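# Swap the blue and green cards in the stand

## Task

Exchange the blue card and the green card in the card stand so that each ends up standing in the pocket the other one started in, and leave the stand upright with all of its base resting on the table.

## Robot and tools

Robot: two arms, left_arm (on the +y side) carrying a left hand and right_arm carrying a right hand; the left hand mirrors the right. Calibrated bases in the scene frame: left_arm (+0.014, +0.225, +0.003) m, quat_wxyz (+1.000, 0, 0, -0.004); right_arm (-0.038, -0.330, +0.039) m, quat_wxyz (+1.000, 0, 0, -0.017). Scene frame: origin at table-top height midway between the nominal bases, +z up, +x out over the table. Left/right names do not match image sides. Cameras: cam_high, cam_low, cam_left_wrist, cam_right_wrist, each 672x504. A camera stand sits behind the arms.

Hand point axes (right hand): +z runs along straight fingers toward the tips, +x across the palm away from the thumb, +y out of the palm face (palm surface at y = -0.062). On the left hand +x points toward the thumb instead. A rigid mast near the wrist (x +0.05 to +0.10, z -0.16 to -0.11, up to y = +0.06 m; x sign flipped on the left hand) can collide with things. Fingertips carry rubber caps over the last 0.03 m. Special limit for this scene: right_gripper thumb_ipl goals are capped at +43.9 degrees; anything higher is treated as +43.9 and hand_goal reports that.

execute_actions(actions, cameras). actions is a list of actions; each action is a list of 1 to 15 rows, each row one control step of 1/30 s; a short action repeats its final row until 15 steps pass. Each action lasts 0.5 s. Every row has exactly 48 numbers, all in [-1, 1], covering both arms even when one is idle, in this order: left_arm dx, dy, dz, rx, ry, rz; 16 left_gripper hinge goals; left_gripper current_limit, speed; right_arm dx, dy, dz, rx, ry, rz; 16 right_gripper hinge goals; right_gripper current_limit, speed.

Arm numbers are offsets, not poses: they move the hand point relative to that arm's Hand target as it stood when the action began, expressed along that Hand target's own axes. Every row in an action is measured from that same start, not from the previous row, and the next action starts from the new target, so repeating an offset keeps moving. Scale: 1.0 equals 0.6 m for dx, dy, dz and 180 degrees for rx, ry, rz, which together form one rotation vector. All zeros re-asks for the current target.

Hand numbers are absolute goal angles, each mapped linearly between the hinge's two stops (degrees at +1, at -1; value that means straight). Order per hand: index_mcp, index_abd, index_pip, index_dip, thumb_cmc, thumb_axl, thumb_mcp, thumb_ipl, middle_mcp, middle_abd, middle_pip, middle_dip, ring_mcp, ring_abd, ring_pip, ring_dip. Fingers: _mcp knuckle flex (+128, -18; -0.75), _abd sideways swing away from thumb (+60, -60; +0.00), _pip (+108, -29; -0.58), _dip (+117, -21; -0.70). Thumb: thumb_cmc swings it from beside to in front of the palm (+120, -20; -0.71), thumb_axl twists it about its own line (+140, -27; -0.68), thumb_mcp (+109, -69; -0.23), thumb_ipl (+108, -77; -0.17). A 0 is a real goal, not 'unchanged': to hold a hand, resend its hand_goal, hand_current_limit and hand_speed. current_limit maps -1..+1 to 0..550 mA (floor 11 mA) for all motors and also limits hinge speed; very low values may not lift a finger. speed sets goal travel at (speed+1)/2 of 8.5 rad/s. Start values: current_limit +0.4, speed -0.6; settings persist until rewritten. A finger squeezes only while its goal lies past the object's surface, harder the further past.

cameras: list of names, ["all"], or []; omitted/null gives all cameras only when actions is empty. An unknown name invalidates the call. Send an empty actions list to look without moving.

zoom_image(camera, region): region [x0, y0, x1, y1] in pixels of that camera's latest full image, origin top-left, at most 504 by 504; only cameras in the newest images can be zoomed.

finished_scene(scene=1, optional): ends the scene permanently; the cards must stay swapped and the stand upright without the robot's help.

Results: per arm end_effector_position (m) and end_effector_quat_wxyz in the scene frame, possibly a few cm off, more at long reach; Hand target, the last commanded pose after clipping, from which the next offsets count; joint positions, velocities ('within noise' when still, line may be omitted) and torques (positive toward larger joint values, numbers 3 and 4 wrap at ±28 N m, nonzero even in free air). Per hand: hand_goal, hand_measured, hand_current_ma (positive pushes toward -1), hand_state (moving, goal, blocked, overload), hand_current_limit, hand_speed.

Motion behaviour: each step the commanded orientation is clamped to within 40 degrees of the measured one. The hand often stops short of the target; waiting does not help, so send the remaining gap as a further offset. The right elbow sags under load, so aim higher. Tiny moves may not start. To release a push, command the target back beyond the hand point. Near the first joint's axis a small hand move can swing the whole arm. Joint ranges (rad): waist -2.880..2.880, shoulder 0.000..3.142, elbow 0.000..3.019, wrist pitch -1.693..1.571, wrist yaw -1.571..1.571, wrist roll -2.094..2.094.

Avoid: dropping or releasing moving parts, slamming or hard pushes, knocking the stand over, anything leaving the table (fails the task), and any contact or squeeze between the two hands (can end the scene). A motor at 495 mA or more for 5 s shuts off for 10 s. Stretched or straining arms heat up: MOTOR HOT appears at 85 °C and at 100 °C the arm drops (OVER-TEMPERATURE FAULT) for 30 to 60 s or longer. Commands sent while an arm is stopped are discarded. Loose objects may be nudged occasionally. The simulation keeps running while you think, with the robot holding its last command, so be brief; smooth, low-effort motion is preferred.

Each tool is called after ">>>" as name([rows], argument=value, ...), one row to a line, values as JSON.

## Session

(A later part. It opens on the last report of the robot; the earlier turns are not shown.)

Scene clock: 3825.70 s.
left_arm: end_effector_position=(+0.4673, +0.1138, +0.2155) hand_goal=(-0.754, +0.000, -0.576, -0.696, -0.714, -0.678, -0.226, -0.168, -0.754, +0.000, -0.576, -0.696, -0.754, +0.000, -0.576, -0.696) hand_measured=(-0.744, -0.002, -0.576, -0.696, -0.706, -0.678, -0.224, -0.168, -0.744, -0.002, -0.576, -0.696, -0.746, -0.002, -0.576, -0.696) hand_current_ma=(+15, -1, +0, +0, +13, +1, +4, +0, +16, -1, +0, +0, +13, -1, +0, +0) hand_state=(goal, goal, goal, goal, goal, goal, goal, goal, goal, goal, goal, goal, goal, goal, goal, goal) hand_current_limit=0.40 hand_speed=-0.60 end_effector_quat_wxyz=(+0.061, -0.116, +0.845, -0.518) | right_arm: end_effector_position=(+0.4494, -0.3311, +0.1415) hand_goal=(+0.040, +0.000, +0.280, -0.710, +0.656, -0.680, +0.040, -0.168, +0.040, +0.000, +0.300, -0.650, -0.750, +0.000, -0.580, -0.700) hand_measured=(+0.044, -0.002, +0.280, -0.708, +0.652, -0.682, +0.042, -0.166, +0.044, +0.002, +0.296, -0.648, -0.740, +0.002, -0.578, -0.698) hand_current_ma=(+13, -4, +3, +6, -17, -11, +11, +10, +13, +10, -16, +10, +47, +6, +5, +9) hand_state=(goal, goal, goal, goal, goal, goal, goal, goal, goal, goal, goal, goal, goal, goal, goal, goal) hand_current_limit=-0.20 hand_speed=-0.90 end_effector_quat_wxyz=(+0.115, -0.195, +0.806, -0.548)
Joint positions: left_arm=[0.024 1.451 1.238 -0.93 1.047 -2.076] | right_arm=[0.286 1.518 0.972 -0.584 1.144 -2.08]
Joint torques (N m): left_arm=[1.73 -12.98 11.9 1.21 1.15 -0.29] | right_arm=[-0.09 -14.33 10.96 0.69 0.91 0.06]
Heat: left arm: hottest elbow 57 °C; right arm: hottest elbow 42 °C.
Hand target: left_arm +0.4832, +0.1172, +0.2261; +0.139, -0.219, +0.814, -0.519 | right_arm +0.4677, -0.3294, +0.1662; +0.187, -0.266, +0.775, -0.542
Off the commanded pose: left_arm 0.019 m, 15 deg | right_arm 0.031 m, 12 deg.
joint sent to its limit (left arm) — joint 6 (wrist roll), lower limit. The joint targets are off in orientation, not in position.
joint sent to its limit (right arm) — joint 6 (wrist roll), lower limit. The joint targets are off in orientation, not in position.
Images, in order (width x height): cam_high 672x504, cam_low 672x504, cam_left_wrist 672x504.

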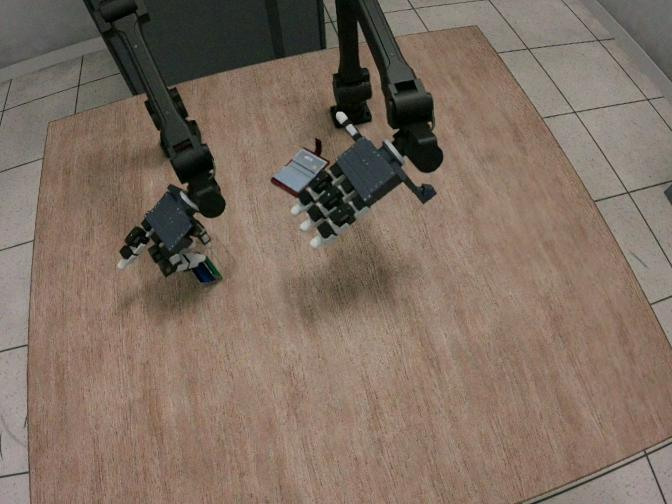

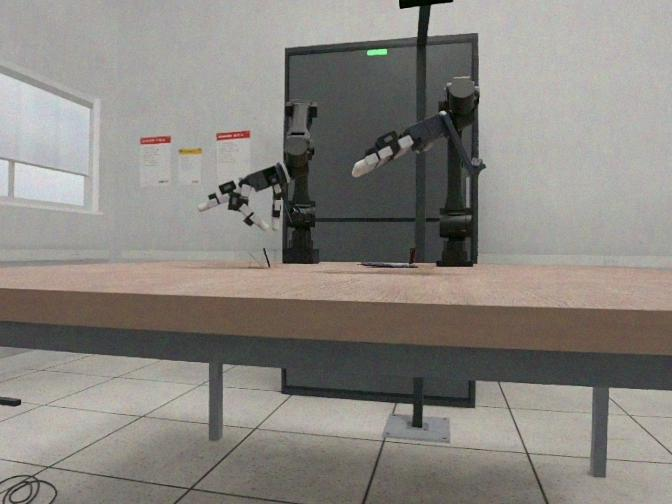

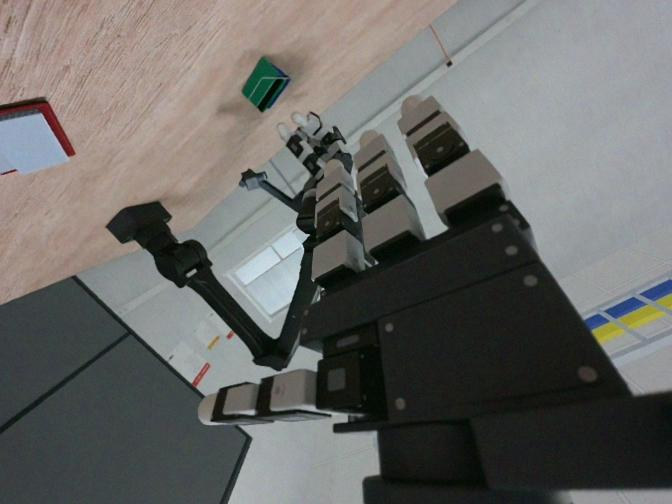

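>>> execute_actions([
  [[0,0,0,0,0,0,-0.754,0,-0.576,-0.696,-0.714,-0.678,-0.226,-0.168,-0.754,0,-0.576,-0.696,-0.754,0,-0.576,-0.696,0.4,-0.6,0.001,-0.0067,0.0457,0,0,0,-0.4,0,0.65,0.2,0.657,-0.68,0,-0.168,-0.4,0,0.65,0.2,-0.75,0,-0.58,-0.7,0,-0.6]],
  [[0,0,0,0,0,0,-0.754,0,-0.576,-0.696,-0.714,-0.678,-0.226,-0.168,-0.754,0,-0.576,-0.696,-0.754,0,-0.576,-0.696,0.4,-0.6,0.001,-0.0067,0.0457,0,0,0,-0.75,0,0.85,0.609,0.657,-0.68,0,-0.168,-0.75,0,0.85,0.609,-0.75,0,-0.58,-0.7,0,-0.6]],
], cameras=["cam_left_wrist","cam_low","cam_high"])

>>> zoom_image(camera="cam_left_wrist", region=[235, 40, 335, 140])

>>> zoom_image(camera="cam_low", region=[230, 215, 290, 275])

Scene clock: 3887.03 s.
left_arm: end_effector_position=(+0.4673, +0.1138, +0.2155) hand_goal=(-0.754, +0.000, -0.576, -0.696, -0.714, -0.678, -0.226, -0.168, -0.754, +0.000, -0.576, -0.696, -0.754, +0.000, -0.576, -0.696) hand_measured=(-0.744, -0.002, -0.576, -0.696, -0.706, -0.678, -0.224, -0.168, -0.744, -0.002, -0.576, -0.696, -0.746, -0.002, -0.576, -0.696) hand_current_ma=(+15, -1, +0, +0, +13, +1, +4, +0, +16, -1, +0, +0, +13, -1, +0, +0) hand_state=(goal, goal, goal, goal, goal, goal, goal, goal, goal, goal, goal, goal, goal, goal, goal, goal) hand_current_limit=0.40 hand_speed=-0.60 end_effector_quat_wxyz=(+0.061, -0.116, +0.845, -0.518) | right_arm: end_effector_position=(+0.4768, -0.3741, +0.1413) hand_goal=(-0.750, +0.000, +0.850, +0.608, +0.656, -0.680, +0.000, -0.168, -0.750, +0.000, +0.850, +0.608, -0.750, +0.000, -0.580, -0.700) hand_measured=(-0.738, -0.002, +0.846, +0.604, +0.652, -0.682, +0.002, -0.166, -0.736, +0.002, +0.846, +0.604, -0.740, +0.002, -0.578, -0.698) hand_current_ma=(+59, -4, -20, -14, -14, -11, +10, +10, +62, +10, -19, -15, +47, +6, +5, +9) hand_state=(goal, goal, goal, goal, goal, goal, goal, goal, goal, goal, goal, goal, goal, goal, goal, goal) hand_current_limit=0.00 hand_speed=-0.60 end_effector_quat_wxyz=(+0.095, -0.152, +0.819, -0.544)
Joint positions: left_arm=[0.024 1.451 1.238 -0.93 1.047 -2.076] | right_arm=[0.181 1.581 1.05 -0.584 1.122 -2.08]
Joint torques (N m): left_arm=[1.67 -12.75 11.92 1.25 1.14 -0.29] | right_arm=[0.09 -13.04 11.37 1.33 0.99 0.07]
Heat: left arm: hottest elbow 57 °C; right arm: hottest elbow 55 °C.
Hand target: left_arm +0.4832, +0.1172, +0.2261; +0.139, -0.219, +0.814, -0.519 | right_arm +0.5002, -0.3730, +0.1551; +0.187, -0.266, +0.775, -0.542
Off the commanded pose: left_arm 0.019 m, 15 deg | right_arm 0.027 m, 18 deg.
joint sent to its limit (left arm) — joint 6 (wrist roll), lower limit. The joint targets are off in orientation, not in position.
joint sent to its limit (right arm) — joint 6 (wrist roll), lower limit. The joint targets are off in orientation, not in position.
Images, in order (width x height): cam_high 672x504, cam_low 672x504, cam_left_wrist 672x504.

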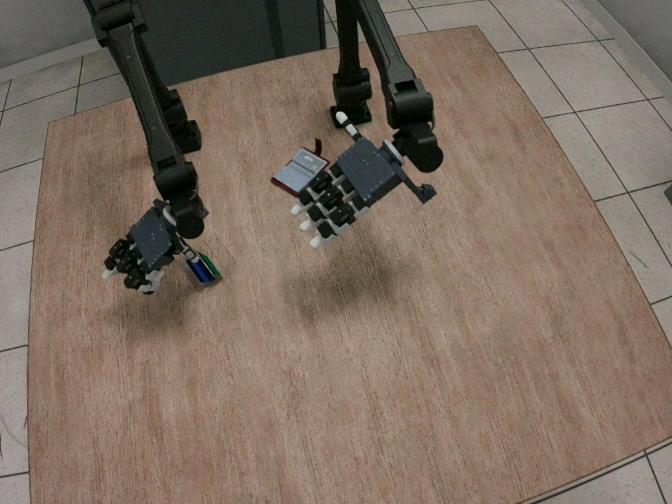

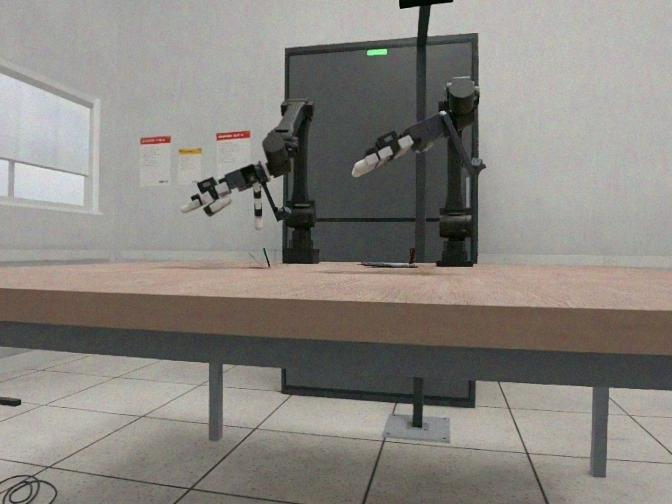

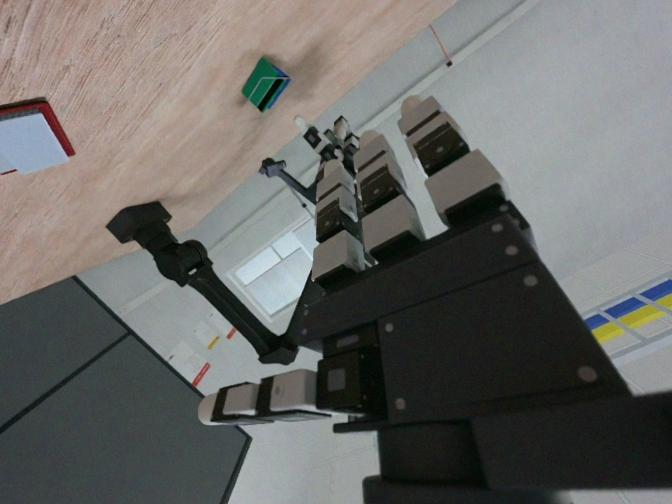

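Scaled by 5.040 from the camera's 672x504 image, which has a finer 960x720 frame.

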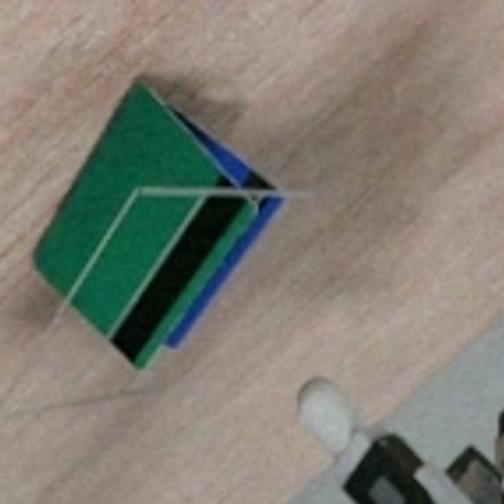

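Scaled by 8.400 from the camera's 672x504 image, which has a finer 960x720 frame.

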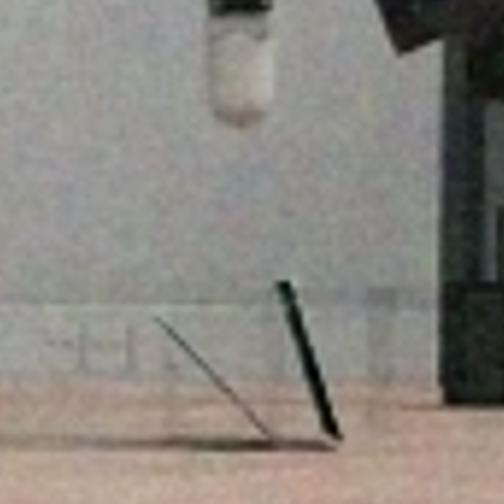

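>>> execute_actions([
  [[0,0,0,0,0,0,-0.754,0,-0.576,-0.696,-0.714,-0.678,-0.226,-0.168,-0.754,0,-0.576,-0.696,-0.754,0,-0.576,-0.696,0.4,-0.6,0.0373,0.0512,0.0057,0,0,0,-0.75,0,0.85,0.609,0.657,-0.68,0,-0.168,-0.75,0,0.85,0.609,-0.75,0,-0.58,-0.7,0,-0.6]],
  [[0,0,0,0,0,0,-0.754,0,-0.576,-0.696,-0.714,-0.678,-0.226,-0.168,-0.754,0,-0.576,-0.696,-0.754,0,-0.576,-0.696,0.4,-0.6,0.0193,0.0513,0.0048,0,0,0,-0.75,0,0.85,0.609,0.657,-0.68,0,-0.168,-0.75,0,0.85,0.609,-0.75,0,-0.58,-0.7,0,-0.6]],
], cameras=["cam_left_wrist","cam_low","cam_high"])

>>> zoom_image(camera="cam_left_wrist", region=[235, 40, 335, 140])

>>> zoom_image(camera="cam_low", region=[230, 215, 290, 275])

>>> zoom_image(camera="cam_high", region=[170, 220, 240, 290])

Scene clock: 3953.40 s.
left_arm: end_effector_position=(+0.4673, +0.1138, +0.2155) hand_goal=(-0.754, +0.000, -0.576, -0.696, -0.714, -0.678, -0.226, -0.168, -0.754, +0.000, -0.576, -0.696, -0.754, +0.000, -0.576, -0.696) hand_measured=(-0.744, -0.002, -0.576, -0.696, -0.706, -0.678, -0.224, -0.168, -0.744, -0.002, -0.576, -0.696, -0.746, -0.002, -0.576, -0.696) hand_current_ma=(+15, -1, +0, +0, +13, +1, +4, +0, +16, -1, +0, +0, +13, -1, +0, +0) hand_state=(goal, goal, goal, goal, goal, goal, goal, goal, goal, goal, goal, goal, goal, goal, goal, goal) hand_current_limit=0.40 hand_speed=-0.60 end_effector_quat_wxyz=(+0.061, -0.116, +0.845, -0.518) | right_arm: end_effector_position=(+0.4652, -0.3769, +0.1026) hand_goal=(-0.750, +0.000, +0.850, +0.608, +0.656, -0.680, +0.000, -0.168, -0.750, +0.000, +0.850, +0.608, -0.750, +0.000, -0.580, -0.700) hand_measured=(-0.738, -0.002, +0.846, +0.604, +0.654, -0.682, +0.002, -0.166, -0.738, +0.002, +0.846, +0.604, -0.740, +0.002, -0.578, -0.698) hand_current_ma=(+54, -4, -19, -13, -11, -11, +10, +10, +57, +10, -18, -15, +47, +6, +5, +9) hand_state=(goal, goal, goal, goal, goal, goal, goal, goal, goal, goal, goal, goal, goal, goal, goal, goal) hand_current_limit=0.00 hand_speed=-0.60 end_effector_quat_wxyz=(+0.110, -0.142, +0.822, -0.540)
Joint positions: left_arm=[0.024 1.451 1.238 -0.93 1.047 -2.076] | right_arm=[0.175 1.599 0.944 -0.424 1.11 -2.08]
Joint torques (N m): left_arm=[1.73 -12.92 11.92 1.22 1.14 -0.28] | right_arm=[-0.21 -12.92 6.31 1.85 1.2 0.08]
Heat: left arm: hottest elbow 57 °C; right arm: hottest elbow 62 °C.
Hand target: left_arm +0.4832, +0.1172, +0.2261; +0.139, -0.219, +0.814, -0.519 | right_arm +0.4643, -0.3818, +0.0952; +0.187, -0.266, +0.775, -0.542
Off the commanded pose: left_arm 0.019 m, 15 deg | right_arm 0.009 m, 18 deg.
joint sent to its limit (left arm) — joint 6 (wrist roll), lower limit. The joint targets are off in orientation, not in position.
joint sent to its limit (right arm) — joint 6 (wrist roll), lower limit. The joint targets are off in orientation, not in position.
Images, in order (width x height): cam_high 672x504, cam_low 672x504, cam_left_wrist 672x504.

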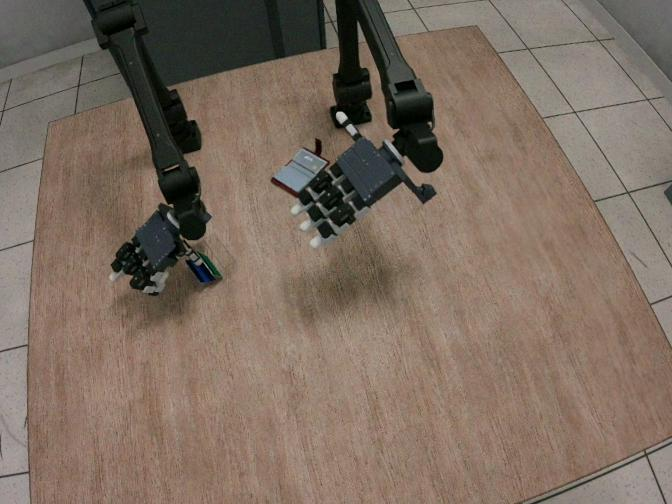

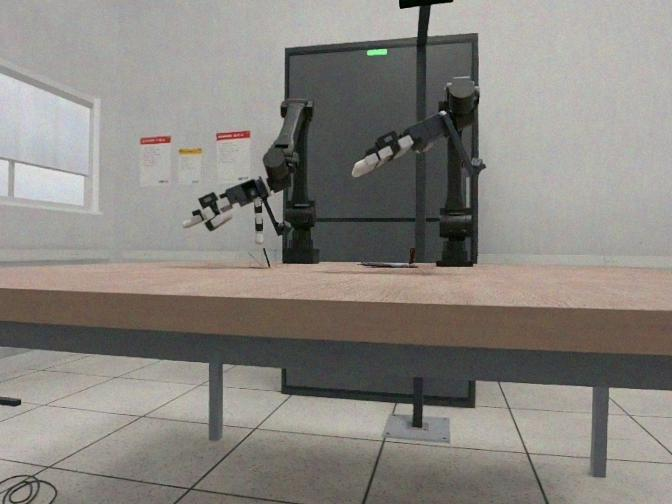

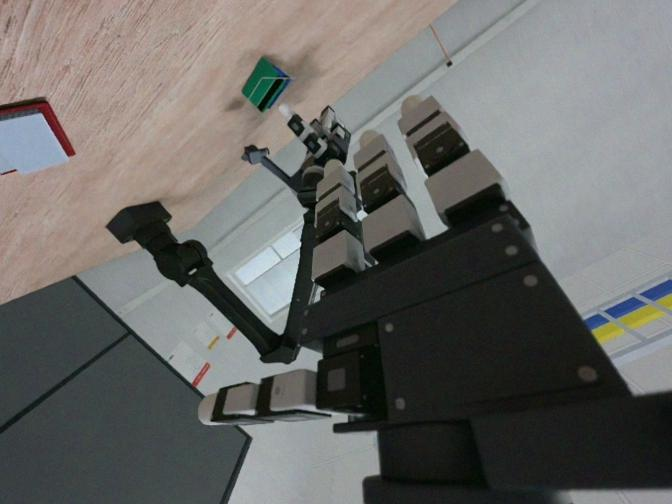

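Scaled by 5.040 from the camera's 672x504 image, which has a finer 960x720 frame.

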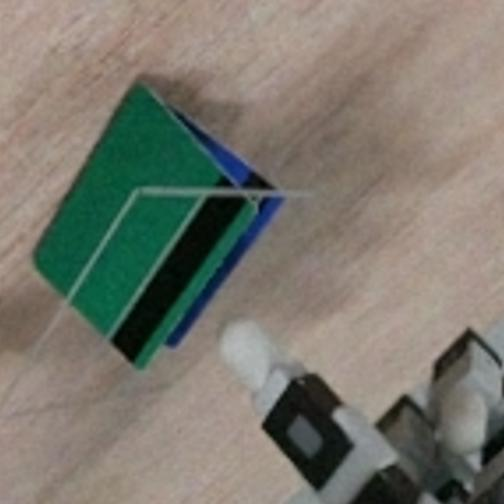

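Scaled by 8.400 from the camera's 672x504 image, which has a finer 960x720 frame.

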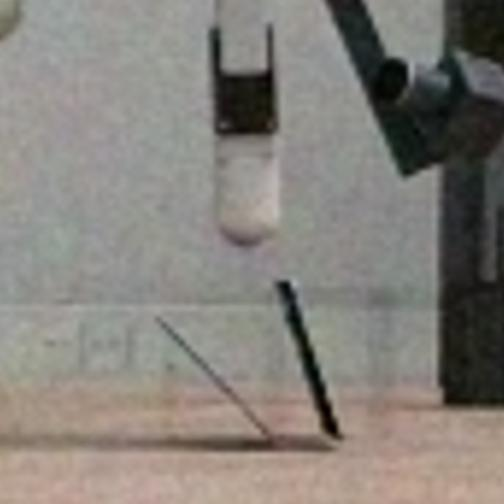

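Scaled by 7.200 from the camera's 672x504 image, which has a finer 960x720 frame.

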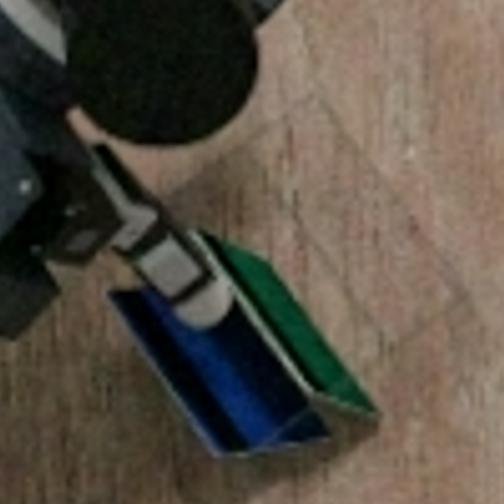

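>>> execute_actions([
  [[0,0,0,0,0,0,-0.754,0,-0.576,-0.696,-0.714,-0.678,-0.226,-0.168,-0.754,0,-0.576,-0.696,-0.754,0,-0.576,-0.696,0.4,-0.6,0,0.0439,0.016,0,0,0,-0.75,0,0.85,0.609,0.657,-0.68,0,-0.168,-0.75,0,0.85,0.609,-0.75,0,-0.58,-0.7,0,-0.6]],
  [[0,0,0,0,0,0,-0.754,0,-0.576,-0.696,-0.714,-0.678,-0.226,-0.168,-0.754,0,-0.576,-0.696,-0.754,0,-0.576,-0.696,0.4,-0.6,-0.0025,0.009,-0.031,0,0,0,-0.75,0,0.85,0.609,0.657,-0.68,0,-0.168,-0.75,0,0.85,0.609,-0.75,0,-0.58,-0.7,0,-0.6]],
], cameras=["cam_left_wrist","cam_low","cam_high"])

>>> zoom_image(camera="cam_left_wrist", region=[235, 40, 335, 140])

>>> zoom_image(camera="cam_low", region=[230, 215, 290, 275])

>>> zoom_image(camera="cam_high", region=[170, 220, 240, 290])

Scene clock: 3993.33 s.
left_arm: end_effector_position=(+0.4673, +0.1138, +0.2155) hand_goal=(-0.754, +0.000, -0.576, -0.696, -0.714, -0.678, -0.226, -0.168, -0.754, +0.000, -0.576, -0.696, -0.754, +0.000, -0.576, -0.696) hand_measured=(-0.744, -0.002, -0.576, -0.696, -0.706, -0.678, -0.224, -0.168, -0.744, -0.002, -0.576, -0.696, -0.746, -0.002, -0.576, -0.696) hand_current_ma=(+15, -1, +0, +0, +13, +1, +4, +0, +16, -1, +0, +0, +13, -1, +0, +0) hand_state=(goal, goal, goal, goal, goal, goal, goal, goal, goal, goal, goal, goal, goal, goal, goal, goal) hand_current_limit=0.40 hand_speed=-0.60 end_effector_quat_wxyz=(+0.061, -0.116, +0.845, -0.518) | right_arm: end_effector_position=(+0.4533, -0.3700, +0.0653) hand_goal=(-0.750, +0.000, +0.850, +0.608, +0.656, -0.680, +0.000, -0.168, -0.750, +0.000, +0.850, +0.608, -0.750, +0.000, -0.580, -0.700) hand_measured=(-0.738, -0.002, +0.846, +0.604, +0.654, -0.682, +0.004, -0.166, -0.738, +0.002, +0.846, +0.604, -0.740, +0.002, -0.578, -0.698) hand_current_ma=(+52, -4, -19, -13, -6, -11, +22, +11, +57, +10, -18, -15, +47, +6, +5, +9) hand_state=(goal, goal, goal, goal, goal, goal, goal, goal, goal, goal, goal, goal, goal, goal, goal, goal) hand_current_limit=0.00 hand_speed=-0.60 end_effector_quat_wxyz=(+0.105, -0.155, +0.818, -0.543)
Joint positions: left_arm=[0.024 1.451 1.238 -0.93 1.047 -2.076] | right_arm=[0.196 1.651 0.886 -0.337 1.122 -2.08]
Joint torques (N m): left_arm=[1.61 -12.81 11.92 1.24 1.15 -0.28] | right_arm=[1.26 -15.09 5.61 1.87 1.2 0.08]
Heat: left arm: hottest elbow 57 °C; right arm: hottest elbow 51 °C.
Hand target: left_arm +0.4832, +0.1172, +0.2261; +0.139, -0.219, +0.814, -0.519 | right_arm +0.4536, -0.3657, +0.0685; +0.187, -0.266, +0.775, -0.542
Off the commanded pose: left_arm 0.019 m, 15 deg | right_arm 0.005 m, 17 deg.
joint sent to its limit (left arm) — joint 6 (wrist roll), lower limit. The joint targets are off in orientation, not in position.
joint sent to its limit (right arm) — joint 6 (wrist roll), lower limit. The joint targets are off in orientation, not in position.
Images, in order (width x height): cam_high 672x504, cam_low 672x504, cam_left_wrist 672x504.

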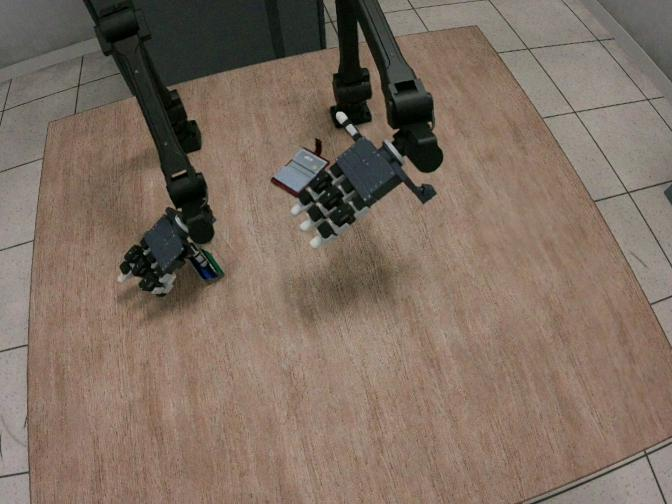

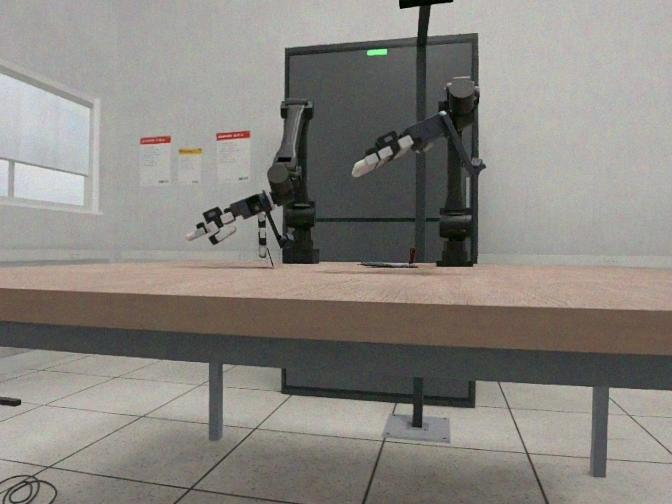

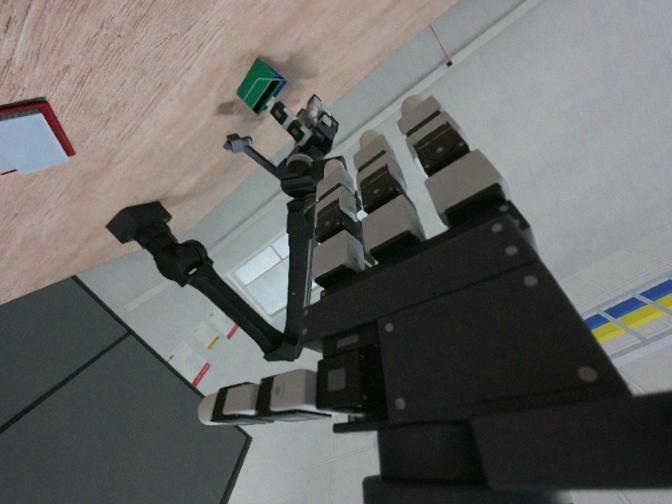

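Scaled by 5.040 from the camera's 672x504 image, which has a finer 960x720 frame.

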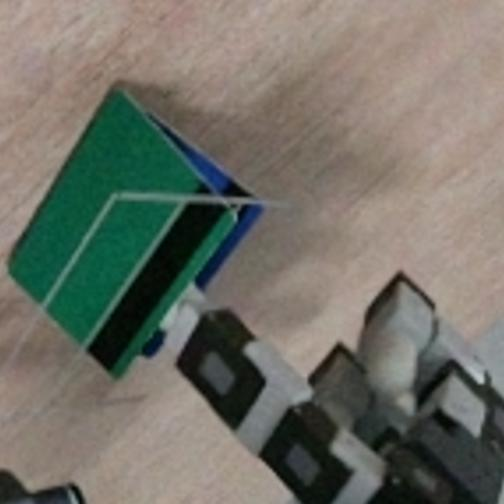

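Scaled by 8.400 from the camera's 672x504 image, which has a finer 960x720 frame.

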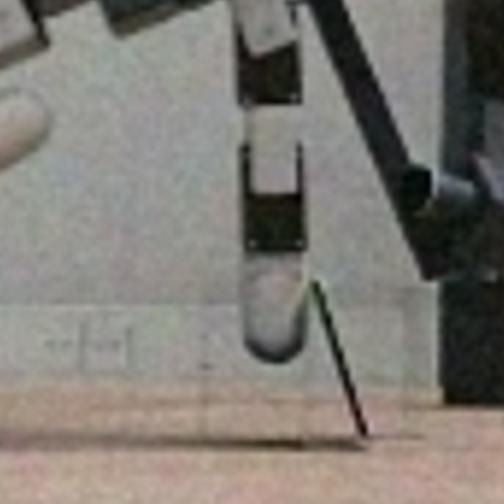

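Scaled by 7.200 from the camera's 672x504 image, which has a finer 960x720 frame.

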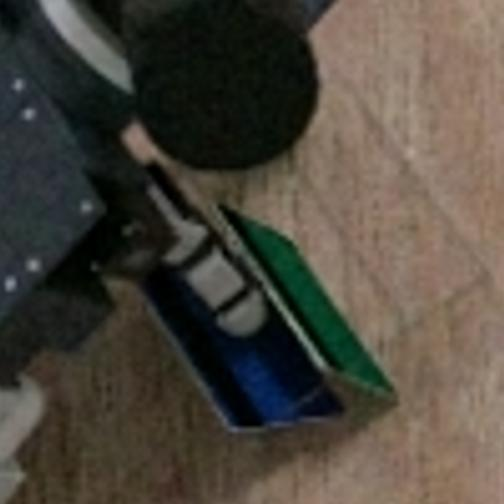

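>>> execute_actions([
  [[0,0,0,0,0,0,-0.754,0,-0.576,-0.696,-0.714,-0.678,-0.226,-0.168,-0.754,0,-0.576,-0.696,-0.754,0,-0.576,-0.696,0.4,-0.6,-0.0022,-0.002,-0.02,0,0,0,-0.75,0,0.85,0.609,0.657,-0.68,0,-0.168,-0.75,0,0.85,0.609,-0.75,0,-0.58,-0.7,0,-0.6]],
  [[0,0,0,0,0,0,-0.754,0,-0.576,-0.696,-0.714,-0.678,-0.226,-0.168,-0.754,0,-0.576,-0.696,-0.754,0,-0.576,-0.696,0.4,-0.6,-0.0022,0.0063,-0.0172,0,0,0,-0.75,0,0.85,0.609,0.657,-0.68,0,-0.168,-0.75,0,0.85,0.609,-0.75,0,-0.58,-0.7,0,-0.6]],
], cameras=["cam_left_wrist","cam_low","cam_high"])

>>> zoom_image(camera="cam_left_wrist", region=[215, 40, 315, 140])

>>> zoom_image(camera="cam_low", region=[230, 215, 290, 275])

>>> zoom_image(camera="cam_high", region=[180, 210, 250, 280])

Scene clock: 4013.50 s.
left_arm: end_effector_position=(+0.4673, +0.1138, +0.2155) hand_goal=(-0.754, +0.000, -0.576, -0.696, -0.714, -0.678, -0.226, -0.168, -0.754, +0.000, -0.576, -0.696, -0.754, +0.000, -0.576, -0.696) hand_measured=(-0.744, -0.002, -0.576, -0.696, -0.706, -0.678, -0.224, -0.168, -0.744, -0.002, -0.576, -0.696, -0.746, -0.002, -0.576, -0.696) hand_current_ma=(+15, -1, +0, +0, +13, +1, +4, +0, +16, -1, +0, +0, +13, -1, +0, +0) hand_state=(goal, goal, goal, goal, goal, goal, goal, goal, goal, goal, goal, goal, goal, goal, goal, goal) hand_current_limit=0.40 hand_speed=-0.60 end_effector_quat_wxyz=(+0.061, -0.116, +0.845, -0.518) | right_arm: end_effector_position=(+0.4418, -0.3505, +0.0654) hand_goal=(-0.750, +0.000, +0.850, +0.608, +0.656, -0.680, +0.000, -0.168, -0.750, +0.000, +0.850, +0.608, -0.750, +0.000, -0.580, -0.700) hand_measured=(-0.738, -0.002, +0.846, +0.604, +0.654, -0.682, +0.004, -0.166, -0.738, +0.002, +0.846, +0.604, -0.740, +0.002, -0.578, -0.698) hand_current_ma=(+52, -4, -19, -13, -11, -11, +24, +11, +57, +10, -18, -15, +47, +6, +5, +9) hand_state=(goal, goal, goal, goal, goal, goal, goal, goal, goal, goal, goal, goal, goal, goal, goal, goal) hand_current_limit=0.00 hand_speed=-0.60 end_effector_quat_wxyz=(+0.113, -0.175, +0.812, -0.545)
Joint positions: left_arm=[0.024 1.451 1.238 -0.93 1.047 -2.076] | right_arm=[0.245 1.629 0.854 -0.337 1.133 -2.08]
Joint torques (N m): left_arm=[1.61 -12.86 11.92 1.21 1.14 -0.28] | right_arm=[1.14 -15.62 5.59 1.66 1.23 0.07]
Heat: left arm: hottest elbow 57 °C; right arm: hottest elbow 47 °C.
Hand target: left_arm +0.4832, +0.1172, +0.2261; +0.139, -0.219, +0.814, -0.519 | right_arm +0.4422, -0.3469, +0.0736; +0.187, -0.266, +0.775, -0.542
Off the commanded pose: left_arm 0.019 m, 15 deg | right_arm 0.009 m, 14 deg.
joint sent to its limit (left arm) — joint 6 (wrist roll), lower limit. The joint targets are off in orientation, not in position.
joint sent to its limit (right arm) — joint 6 (wrist roll), lower limit. The joint targets are off in orientation, not in position.
Images, in order (width x height): cam_high 672x504, cam_low 672x504, cam_left_wrist 672x504.

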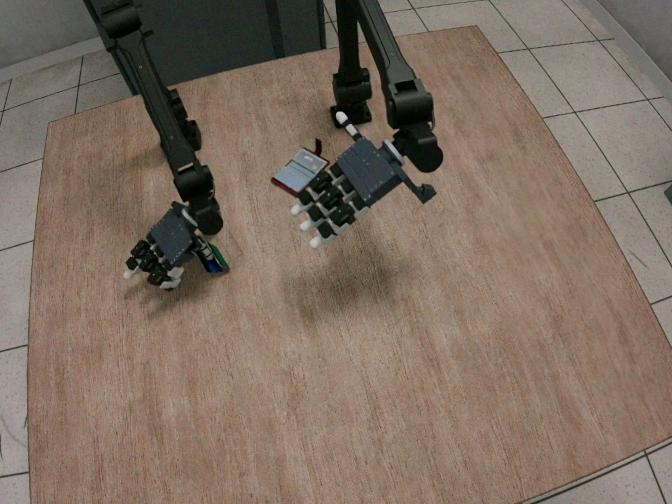

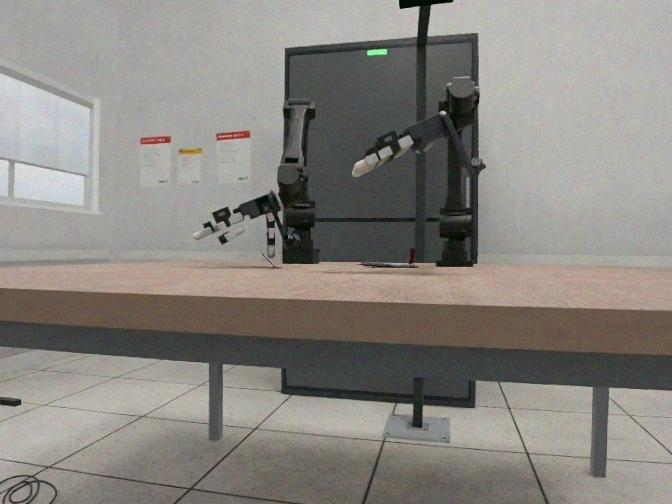

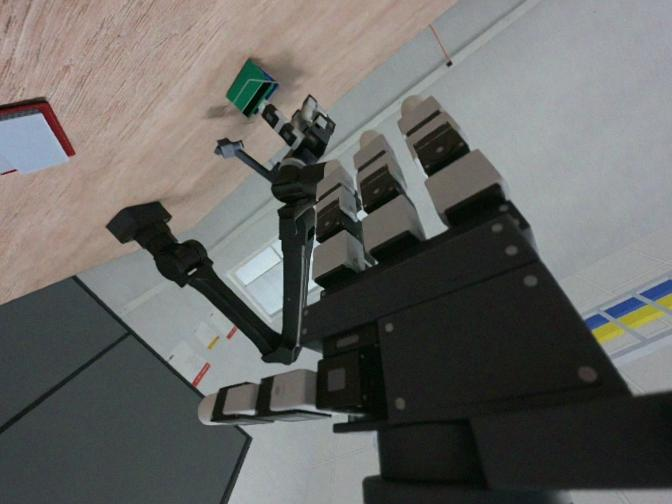

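Scaled by 5.040 from the camera's 672x504 image, which has a finer 960x720 frame.

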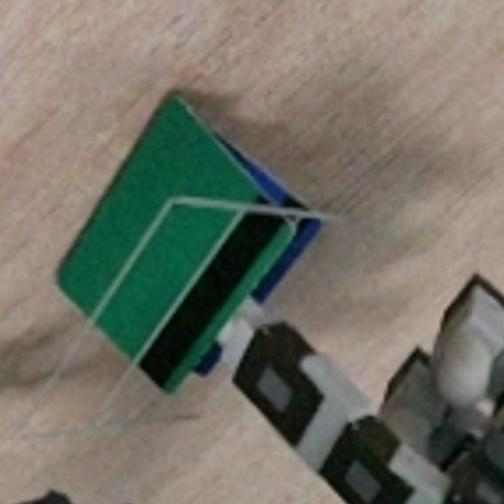

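Scaled by 8.400 from the camera's 672x504 image, which has a finer 960x720 frame.

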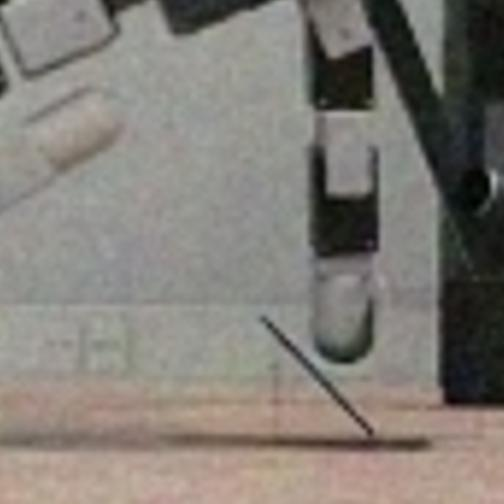

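Scaled by 7.200 from the camera's 672x504 image, which has a finer 960x720 frame.

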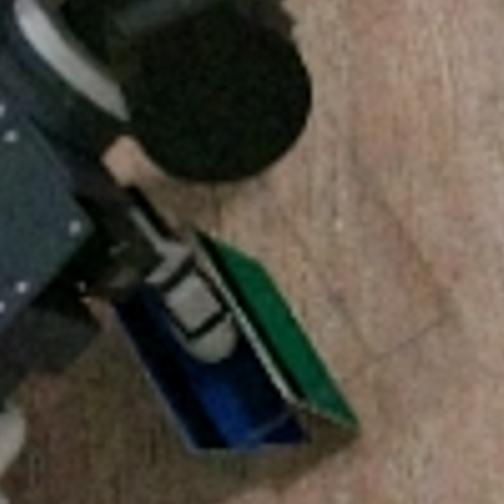

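>>> execute_actions([
  [[0,0,0,0,0,0,-0.754,0,-0.576,-0.696,-0.714,-0.678,-0.226,-0.168,-0.754,0,-0.576,-0.696,-0.754,0,-0.576,-0.696,0.4,-0.6,-0.0053,-0.0483,-0.0133,0,0,0,-0.75,0,0.85,0.609,0.657,-0.68,0.02,-0.168,-0.75,0,0.85,0.609,-0.75,0,-0.58,-0.7,0,-0.6]],
  [[0,0,0,0,0,0,-0.754,0,-0.576,-0.696,-0.714,-0.678,-0.226,-0.168,-0.754,0,-0.576,-0.696,-0.754,0,-0.576,-0.696,0.4,-0.6,0.0312,-0.0012,0.0032,0,0,0,-0.75,0,0.85,0.609,0.657,-0.68,0.02,-0.168,-0.75,0,0.85,0.609,-0.75,0,-0.58,-0.7,0,-0.6]],
], cameras=["cam_left_wrist","cam_low","cam_high"])

>>> zoom_image(camera="cam_left_wrist", region=[215, 40, 315, 140])

>>> zoom_image(camera="cam_low", region=[230, 215, 290, 275])

>>> zoom_image(camera="cam_high", region=[180, 210, 250, 280])

Scene clock: 4101.43 s.
left_arm: end_effector_position=(+0.4673, +0.1138, +0.2155) hand_goal=(-0.754, +0.000, -0.576, -0.696, -0.714, -0.678, -0.226, -0.168, -0.754, +0.000, -0.576, -0.696, -0.754, +0.000, -0.576, -0.696) hand_measured=(-0.744, -0.002, -0.576, -0.696, -0.706, -0.678, -0.224, -0.168, -0.744, -0.002, -0.576, -0.696, -0.746, -0.002, -0.576, -0.696) hand_current_ma=(+15, -1, +0, +0, +13, +1, +4, +0, +16, -1, +0, +0, +13, -1, +0, +0) hand_state=(goal, goal, goal, goal, goal, goal, goal, goal, goal, goal, goal, goal, goal, goal, goal, goal) hand_current_limit=0.40 hand_speed=-0.60 end_effector_quat_wxyz=(+0.061, -0.116, +0.845, -0.518) | right_arm: end_effector_position=(+0.4372, -0.3534, +0.0991) hand_goal=(-0.750, +0.000, +0.850, +0.608, +0.656, -0.680, +0.020, -0.168, -0.750, +0.000, +0.850, +0.608, -0.750, +0.000, -0.580, -0.700) hand_measured=(-0.738, -0.002, +0.846, +0.604, +0.654, -0.682, +0.018, -0.166, -0.738, +0.002, +0.846, +0.604, -0.740, +0.002, -0.578, -0.698) hand_current_ma=(+52, -4, -19, -13, -11, -11, -10, +10, +57, +10, -18, -15, +47, +6, +5, +9) hand_state=(goal, goal, goal, goal, goal, goal, goal, goal, goal, goal, goal, goal, goal, goal, goal, goal) hand_current_limit=0.00 hand_speed=-0.60 end_effector_quat_wxyz=(+0.124, -0.165, +0.812, -0.546)
Joint positions: left_arm=[0.024 1.451 1.238 -0.93 1.047 -2.076] | right_arm=[0.241 1.542 0.854 -0.395 1.134 -2.08]
Joint torques (N m): left_arm=[1.67 -12.86 11.92 1.24 1.14 -0.28] | right_arm=[-0.15 -14.56 6.3 0.75 0.95 0.08]
Heat: left arm: hottest elbow 57 °C; right arm: hottest elbow 43 °C.
Hand target: left_arm +0.4832, +0.1172, +0.2261; +0.139, -0.219, +0.814, -0.519 | right_arm +0.4327, -0.3598, +0.1037; +0.187, -0.266, +0.775, -0.542
Off the commanded pose: left_arm 0.019 m, 15 deg | right_arm 0.009 m, 14 deg.
joint sent to its limit (left arm) — joint 6 (wrist roll), lower limit. The joint targets are off in orientation, not in position.
joint sent to its limit (right arm) — joint 6 (wrist roll), lower limit. The joint targets are off in orientation, not in position.
Images, in order (width x height): cam_high 672x504, cam_low 672x504, cam_left_wrist 672x504.

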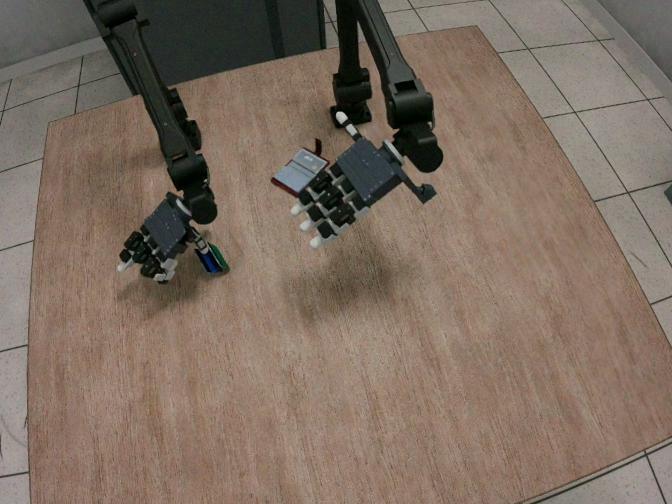

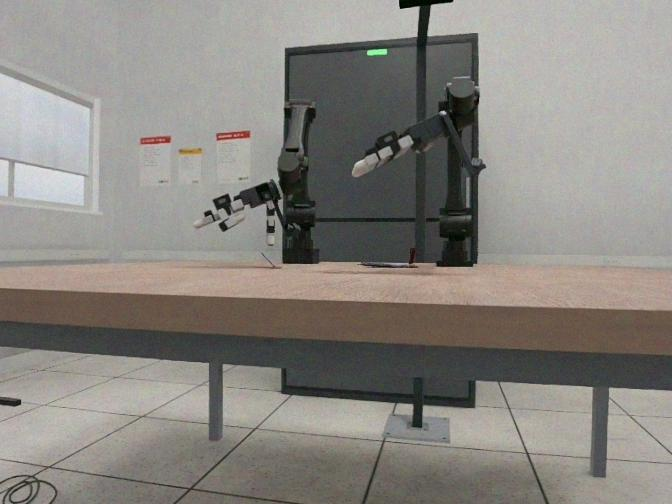

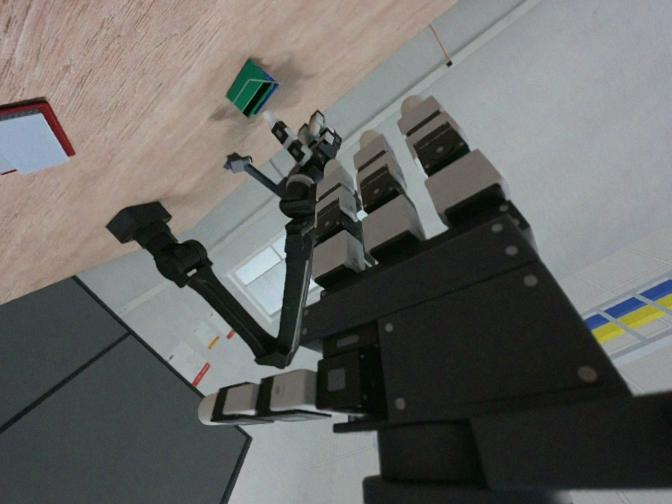

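Scaled by 5.040 from the camera's 672x504 image, which has a finer 960x720 frame.

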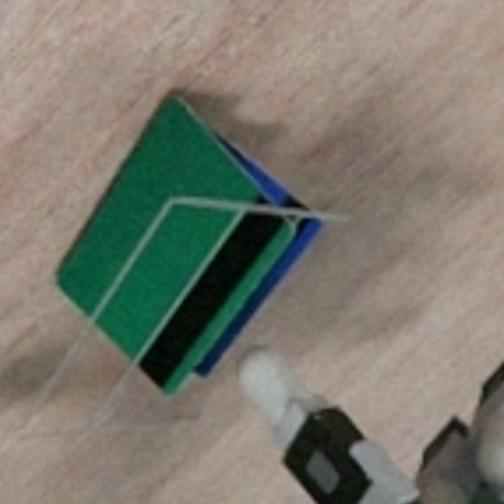

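Scaled by 8.400 from the camera's 672x504 image, which has a finer 960x720 frame.

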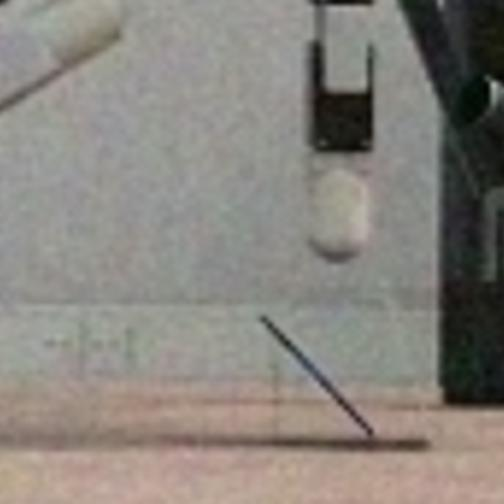

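Scaled by 7.200 from the camera's 672x504 image, which has a finer 960x720 frame.

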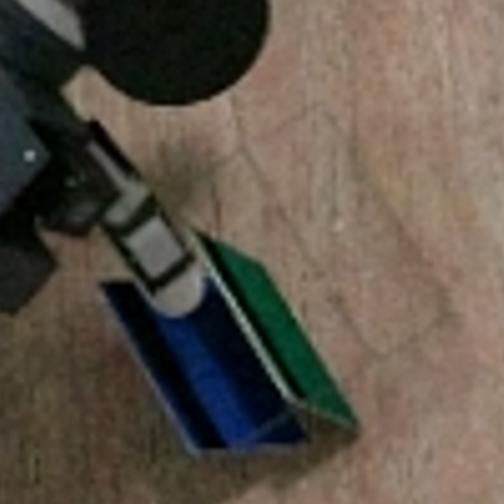

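>>> execute_actions(actions=[])

>>> zoom_image(camera="cam_low", region=[230, 215, 290, 275])

>>> zoom_image(camera="cam_left_wrist", region=[215, 40, 315, 140])

>>> zoom_image(camera="cam_high", region=[180, 210, 250, 280])

Scene clock: 4156.60 s.
left_arm: end_effector_position=(+0.4673, +0.1138, +0.2155) hand_goal=(-0.754, +0.000, -0.576, -0.696, -0.714, -0.678, -0.226, -0.168, -0.754, +0.000, -0.576, -0.696, -0.754, +0.000, -0.576, -0.696) hand_measured=(-0.744, -0.002, -0.576, -0.696, -0.706, -0.678, -0.224, -0.168, -0.744, -0.002, -0.576, -0.696, -0.746, -0.002, -0.576, -0.696) hand_current_ma=(+15, -1, +0, +0, +13, +1, +4, +0, +16, -1, +0, +0, +13, -1, +0, +0) hand_state=(goal, goal, goal, goal, goal, goal, goal, goal, goal, goal, goal, goal, goal, goal, goal, goal) hand_current_limit=0.40 hand_speed=-0.60 end_effector_quat_wxyz=(+0.061, -0.116, +0.845, -0.518) | right_arm: end_effector_position=(+0.4372, -0.3534, +0.0991) hand_goal=(-0.750, +0.000, +0.850, +0.608, +0.656, -0.680, +0.020, -0.168, -0.750, +0.000, +0.850, +0.608, -0.750, +0.000, -0.580, -0.700) hand_measured=(-0.738, -0.002, +0.846, +0.604, +0.654, -0.682, +0.018, -0.166, -0.738, +0.002, +0.846, +0.604, -0.740, +0.002, -0.578, -0.698) hand_current_ma=(+52, -4, -19, -13, -11, -11, -10, +10, +57, +10, -18, -15, +47, +6, +5, +9) hand_state=(goal, goal, goal, goal, goal, goal, goal, goal, goal, goal, goal, goal, goal, goal, goal, goal) hand_current_limit=0.00 hand_speed=-0.60 end_effector_quat_wxyz=(+0.124, -0.165, +0.812, -0.546)
Joint positions: left_arm=[0.024 1.451 1.238 -0.93 1.047 -2.076] | right_arm=[0.241 1.542 0.854 -0.395 1.134 -2.08]
Joint velocities: within noise
Joint torques (N m): left_arm=[1.55 -12.92 11.92 1.25 1.15 -0.28] | right_arm=[-0.56 -14.62 6.28 0.75 0.96 0.08]
Heat: left arm: hottest elbow 57 °C; right arm: hottest elbow 44 °C.
Hand target: left_arm +0.4832, +0.1172, +0.2261; +0.139, -0.219, +0.814, -0.519 | right_arm +0.4327, -0.3598, +0.1037; +0.187, -0.266, +0.775, -0.542
Off the commanded pose: left_arm 0.019 m, 15 deg | right_arm 0.009 m, 14 deg.

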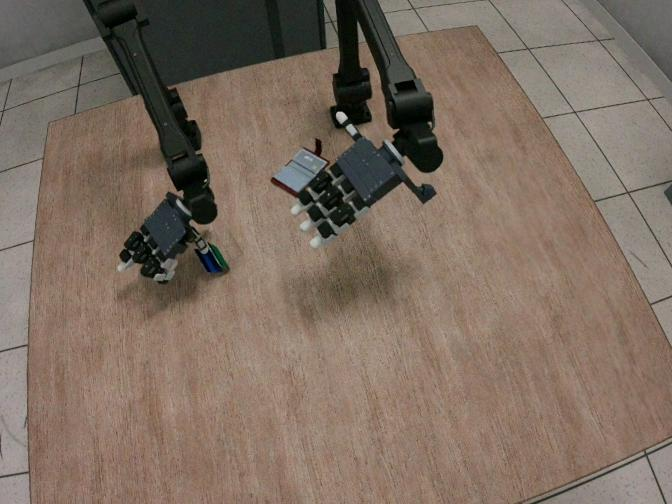

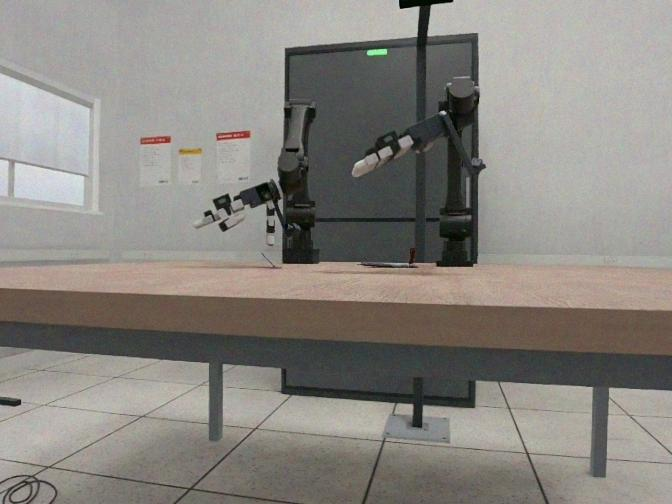

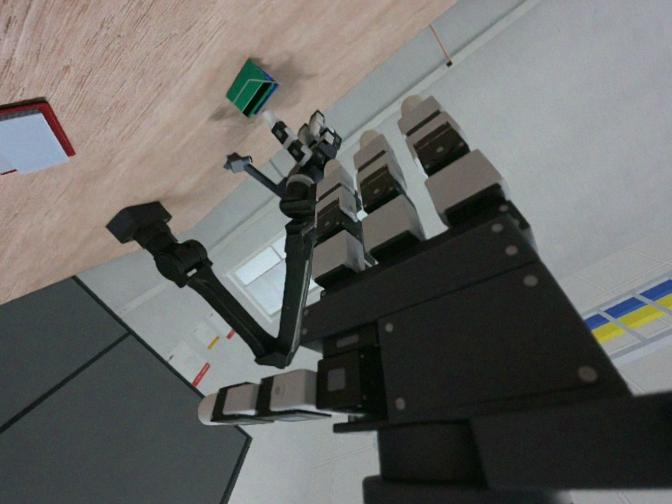

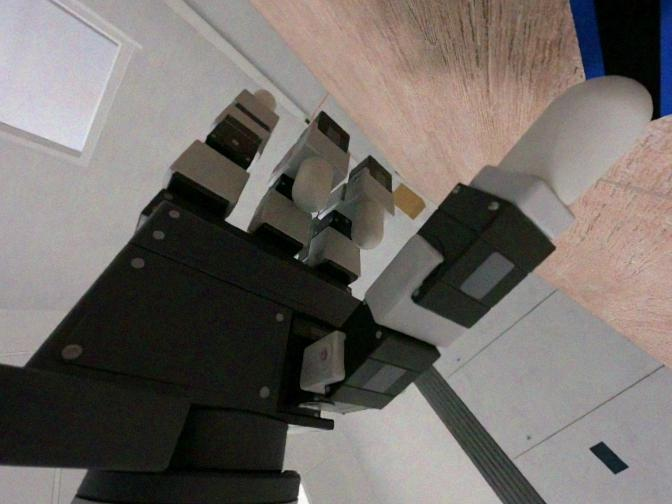

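Scaled by 8.400 from the camera's 672x504 image, which has a finer 960x720 frame.

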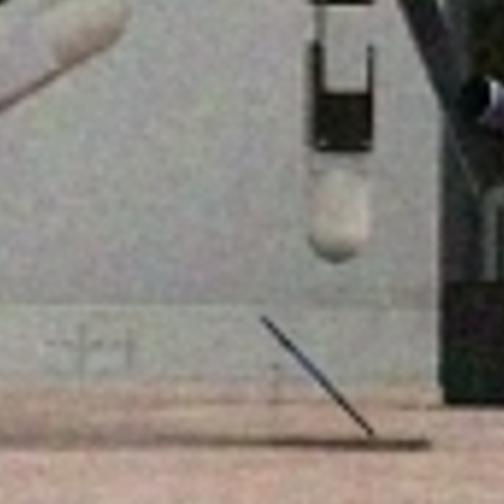

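Scaled by 5.040 from the camera's 672x504 image, which has a finer 960x720 frame.

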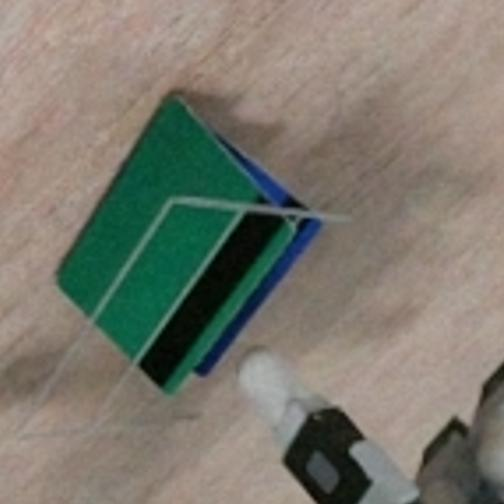

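Scaled by 7.200 from the camera's 672x504 image, which has a finer 960x720 frame.

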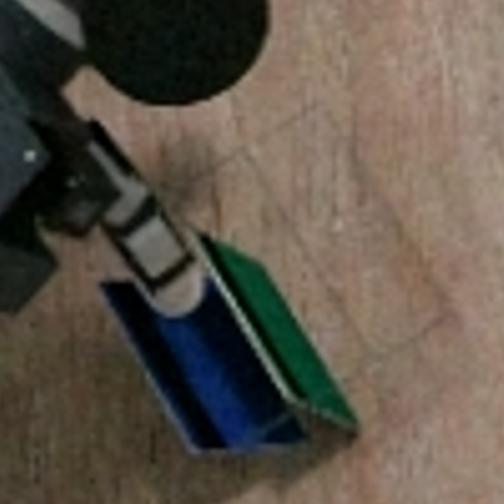

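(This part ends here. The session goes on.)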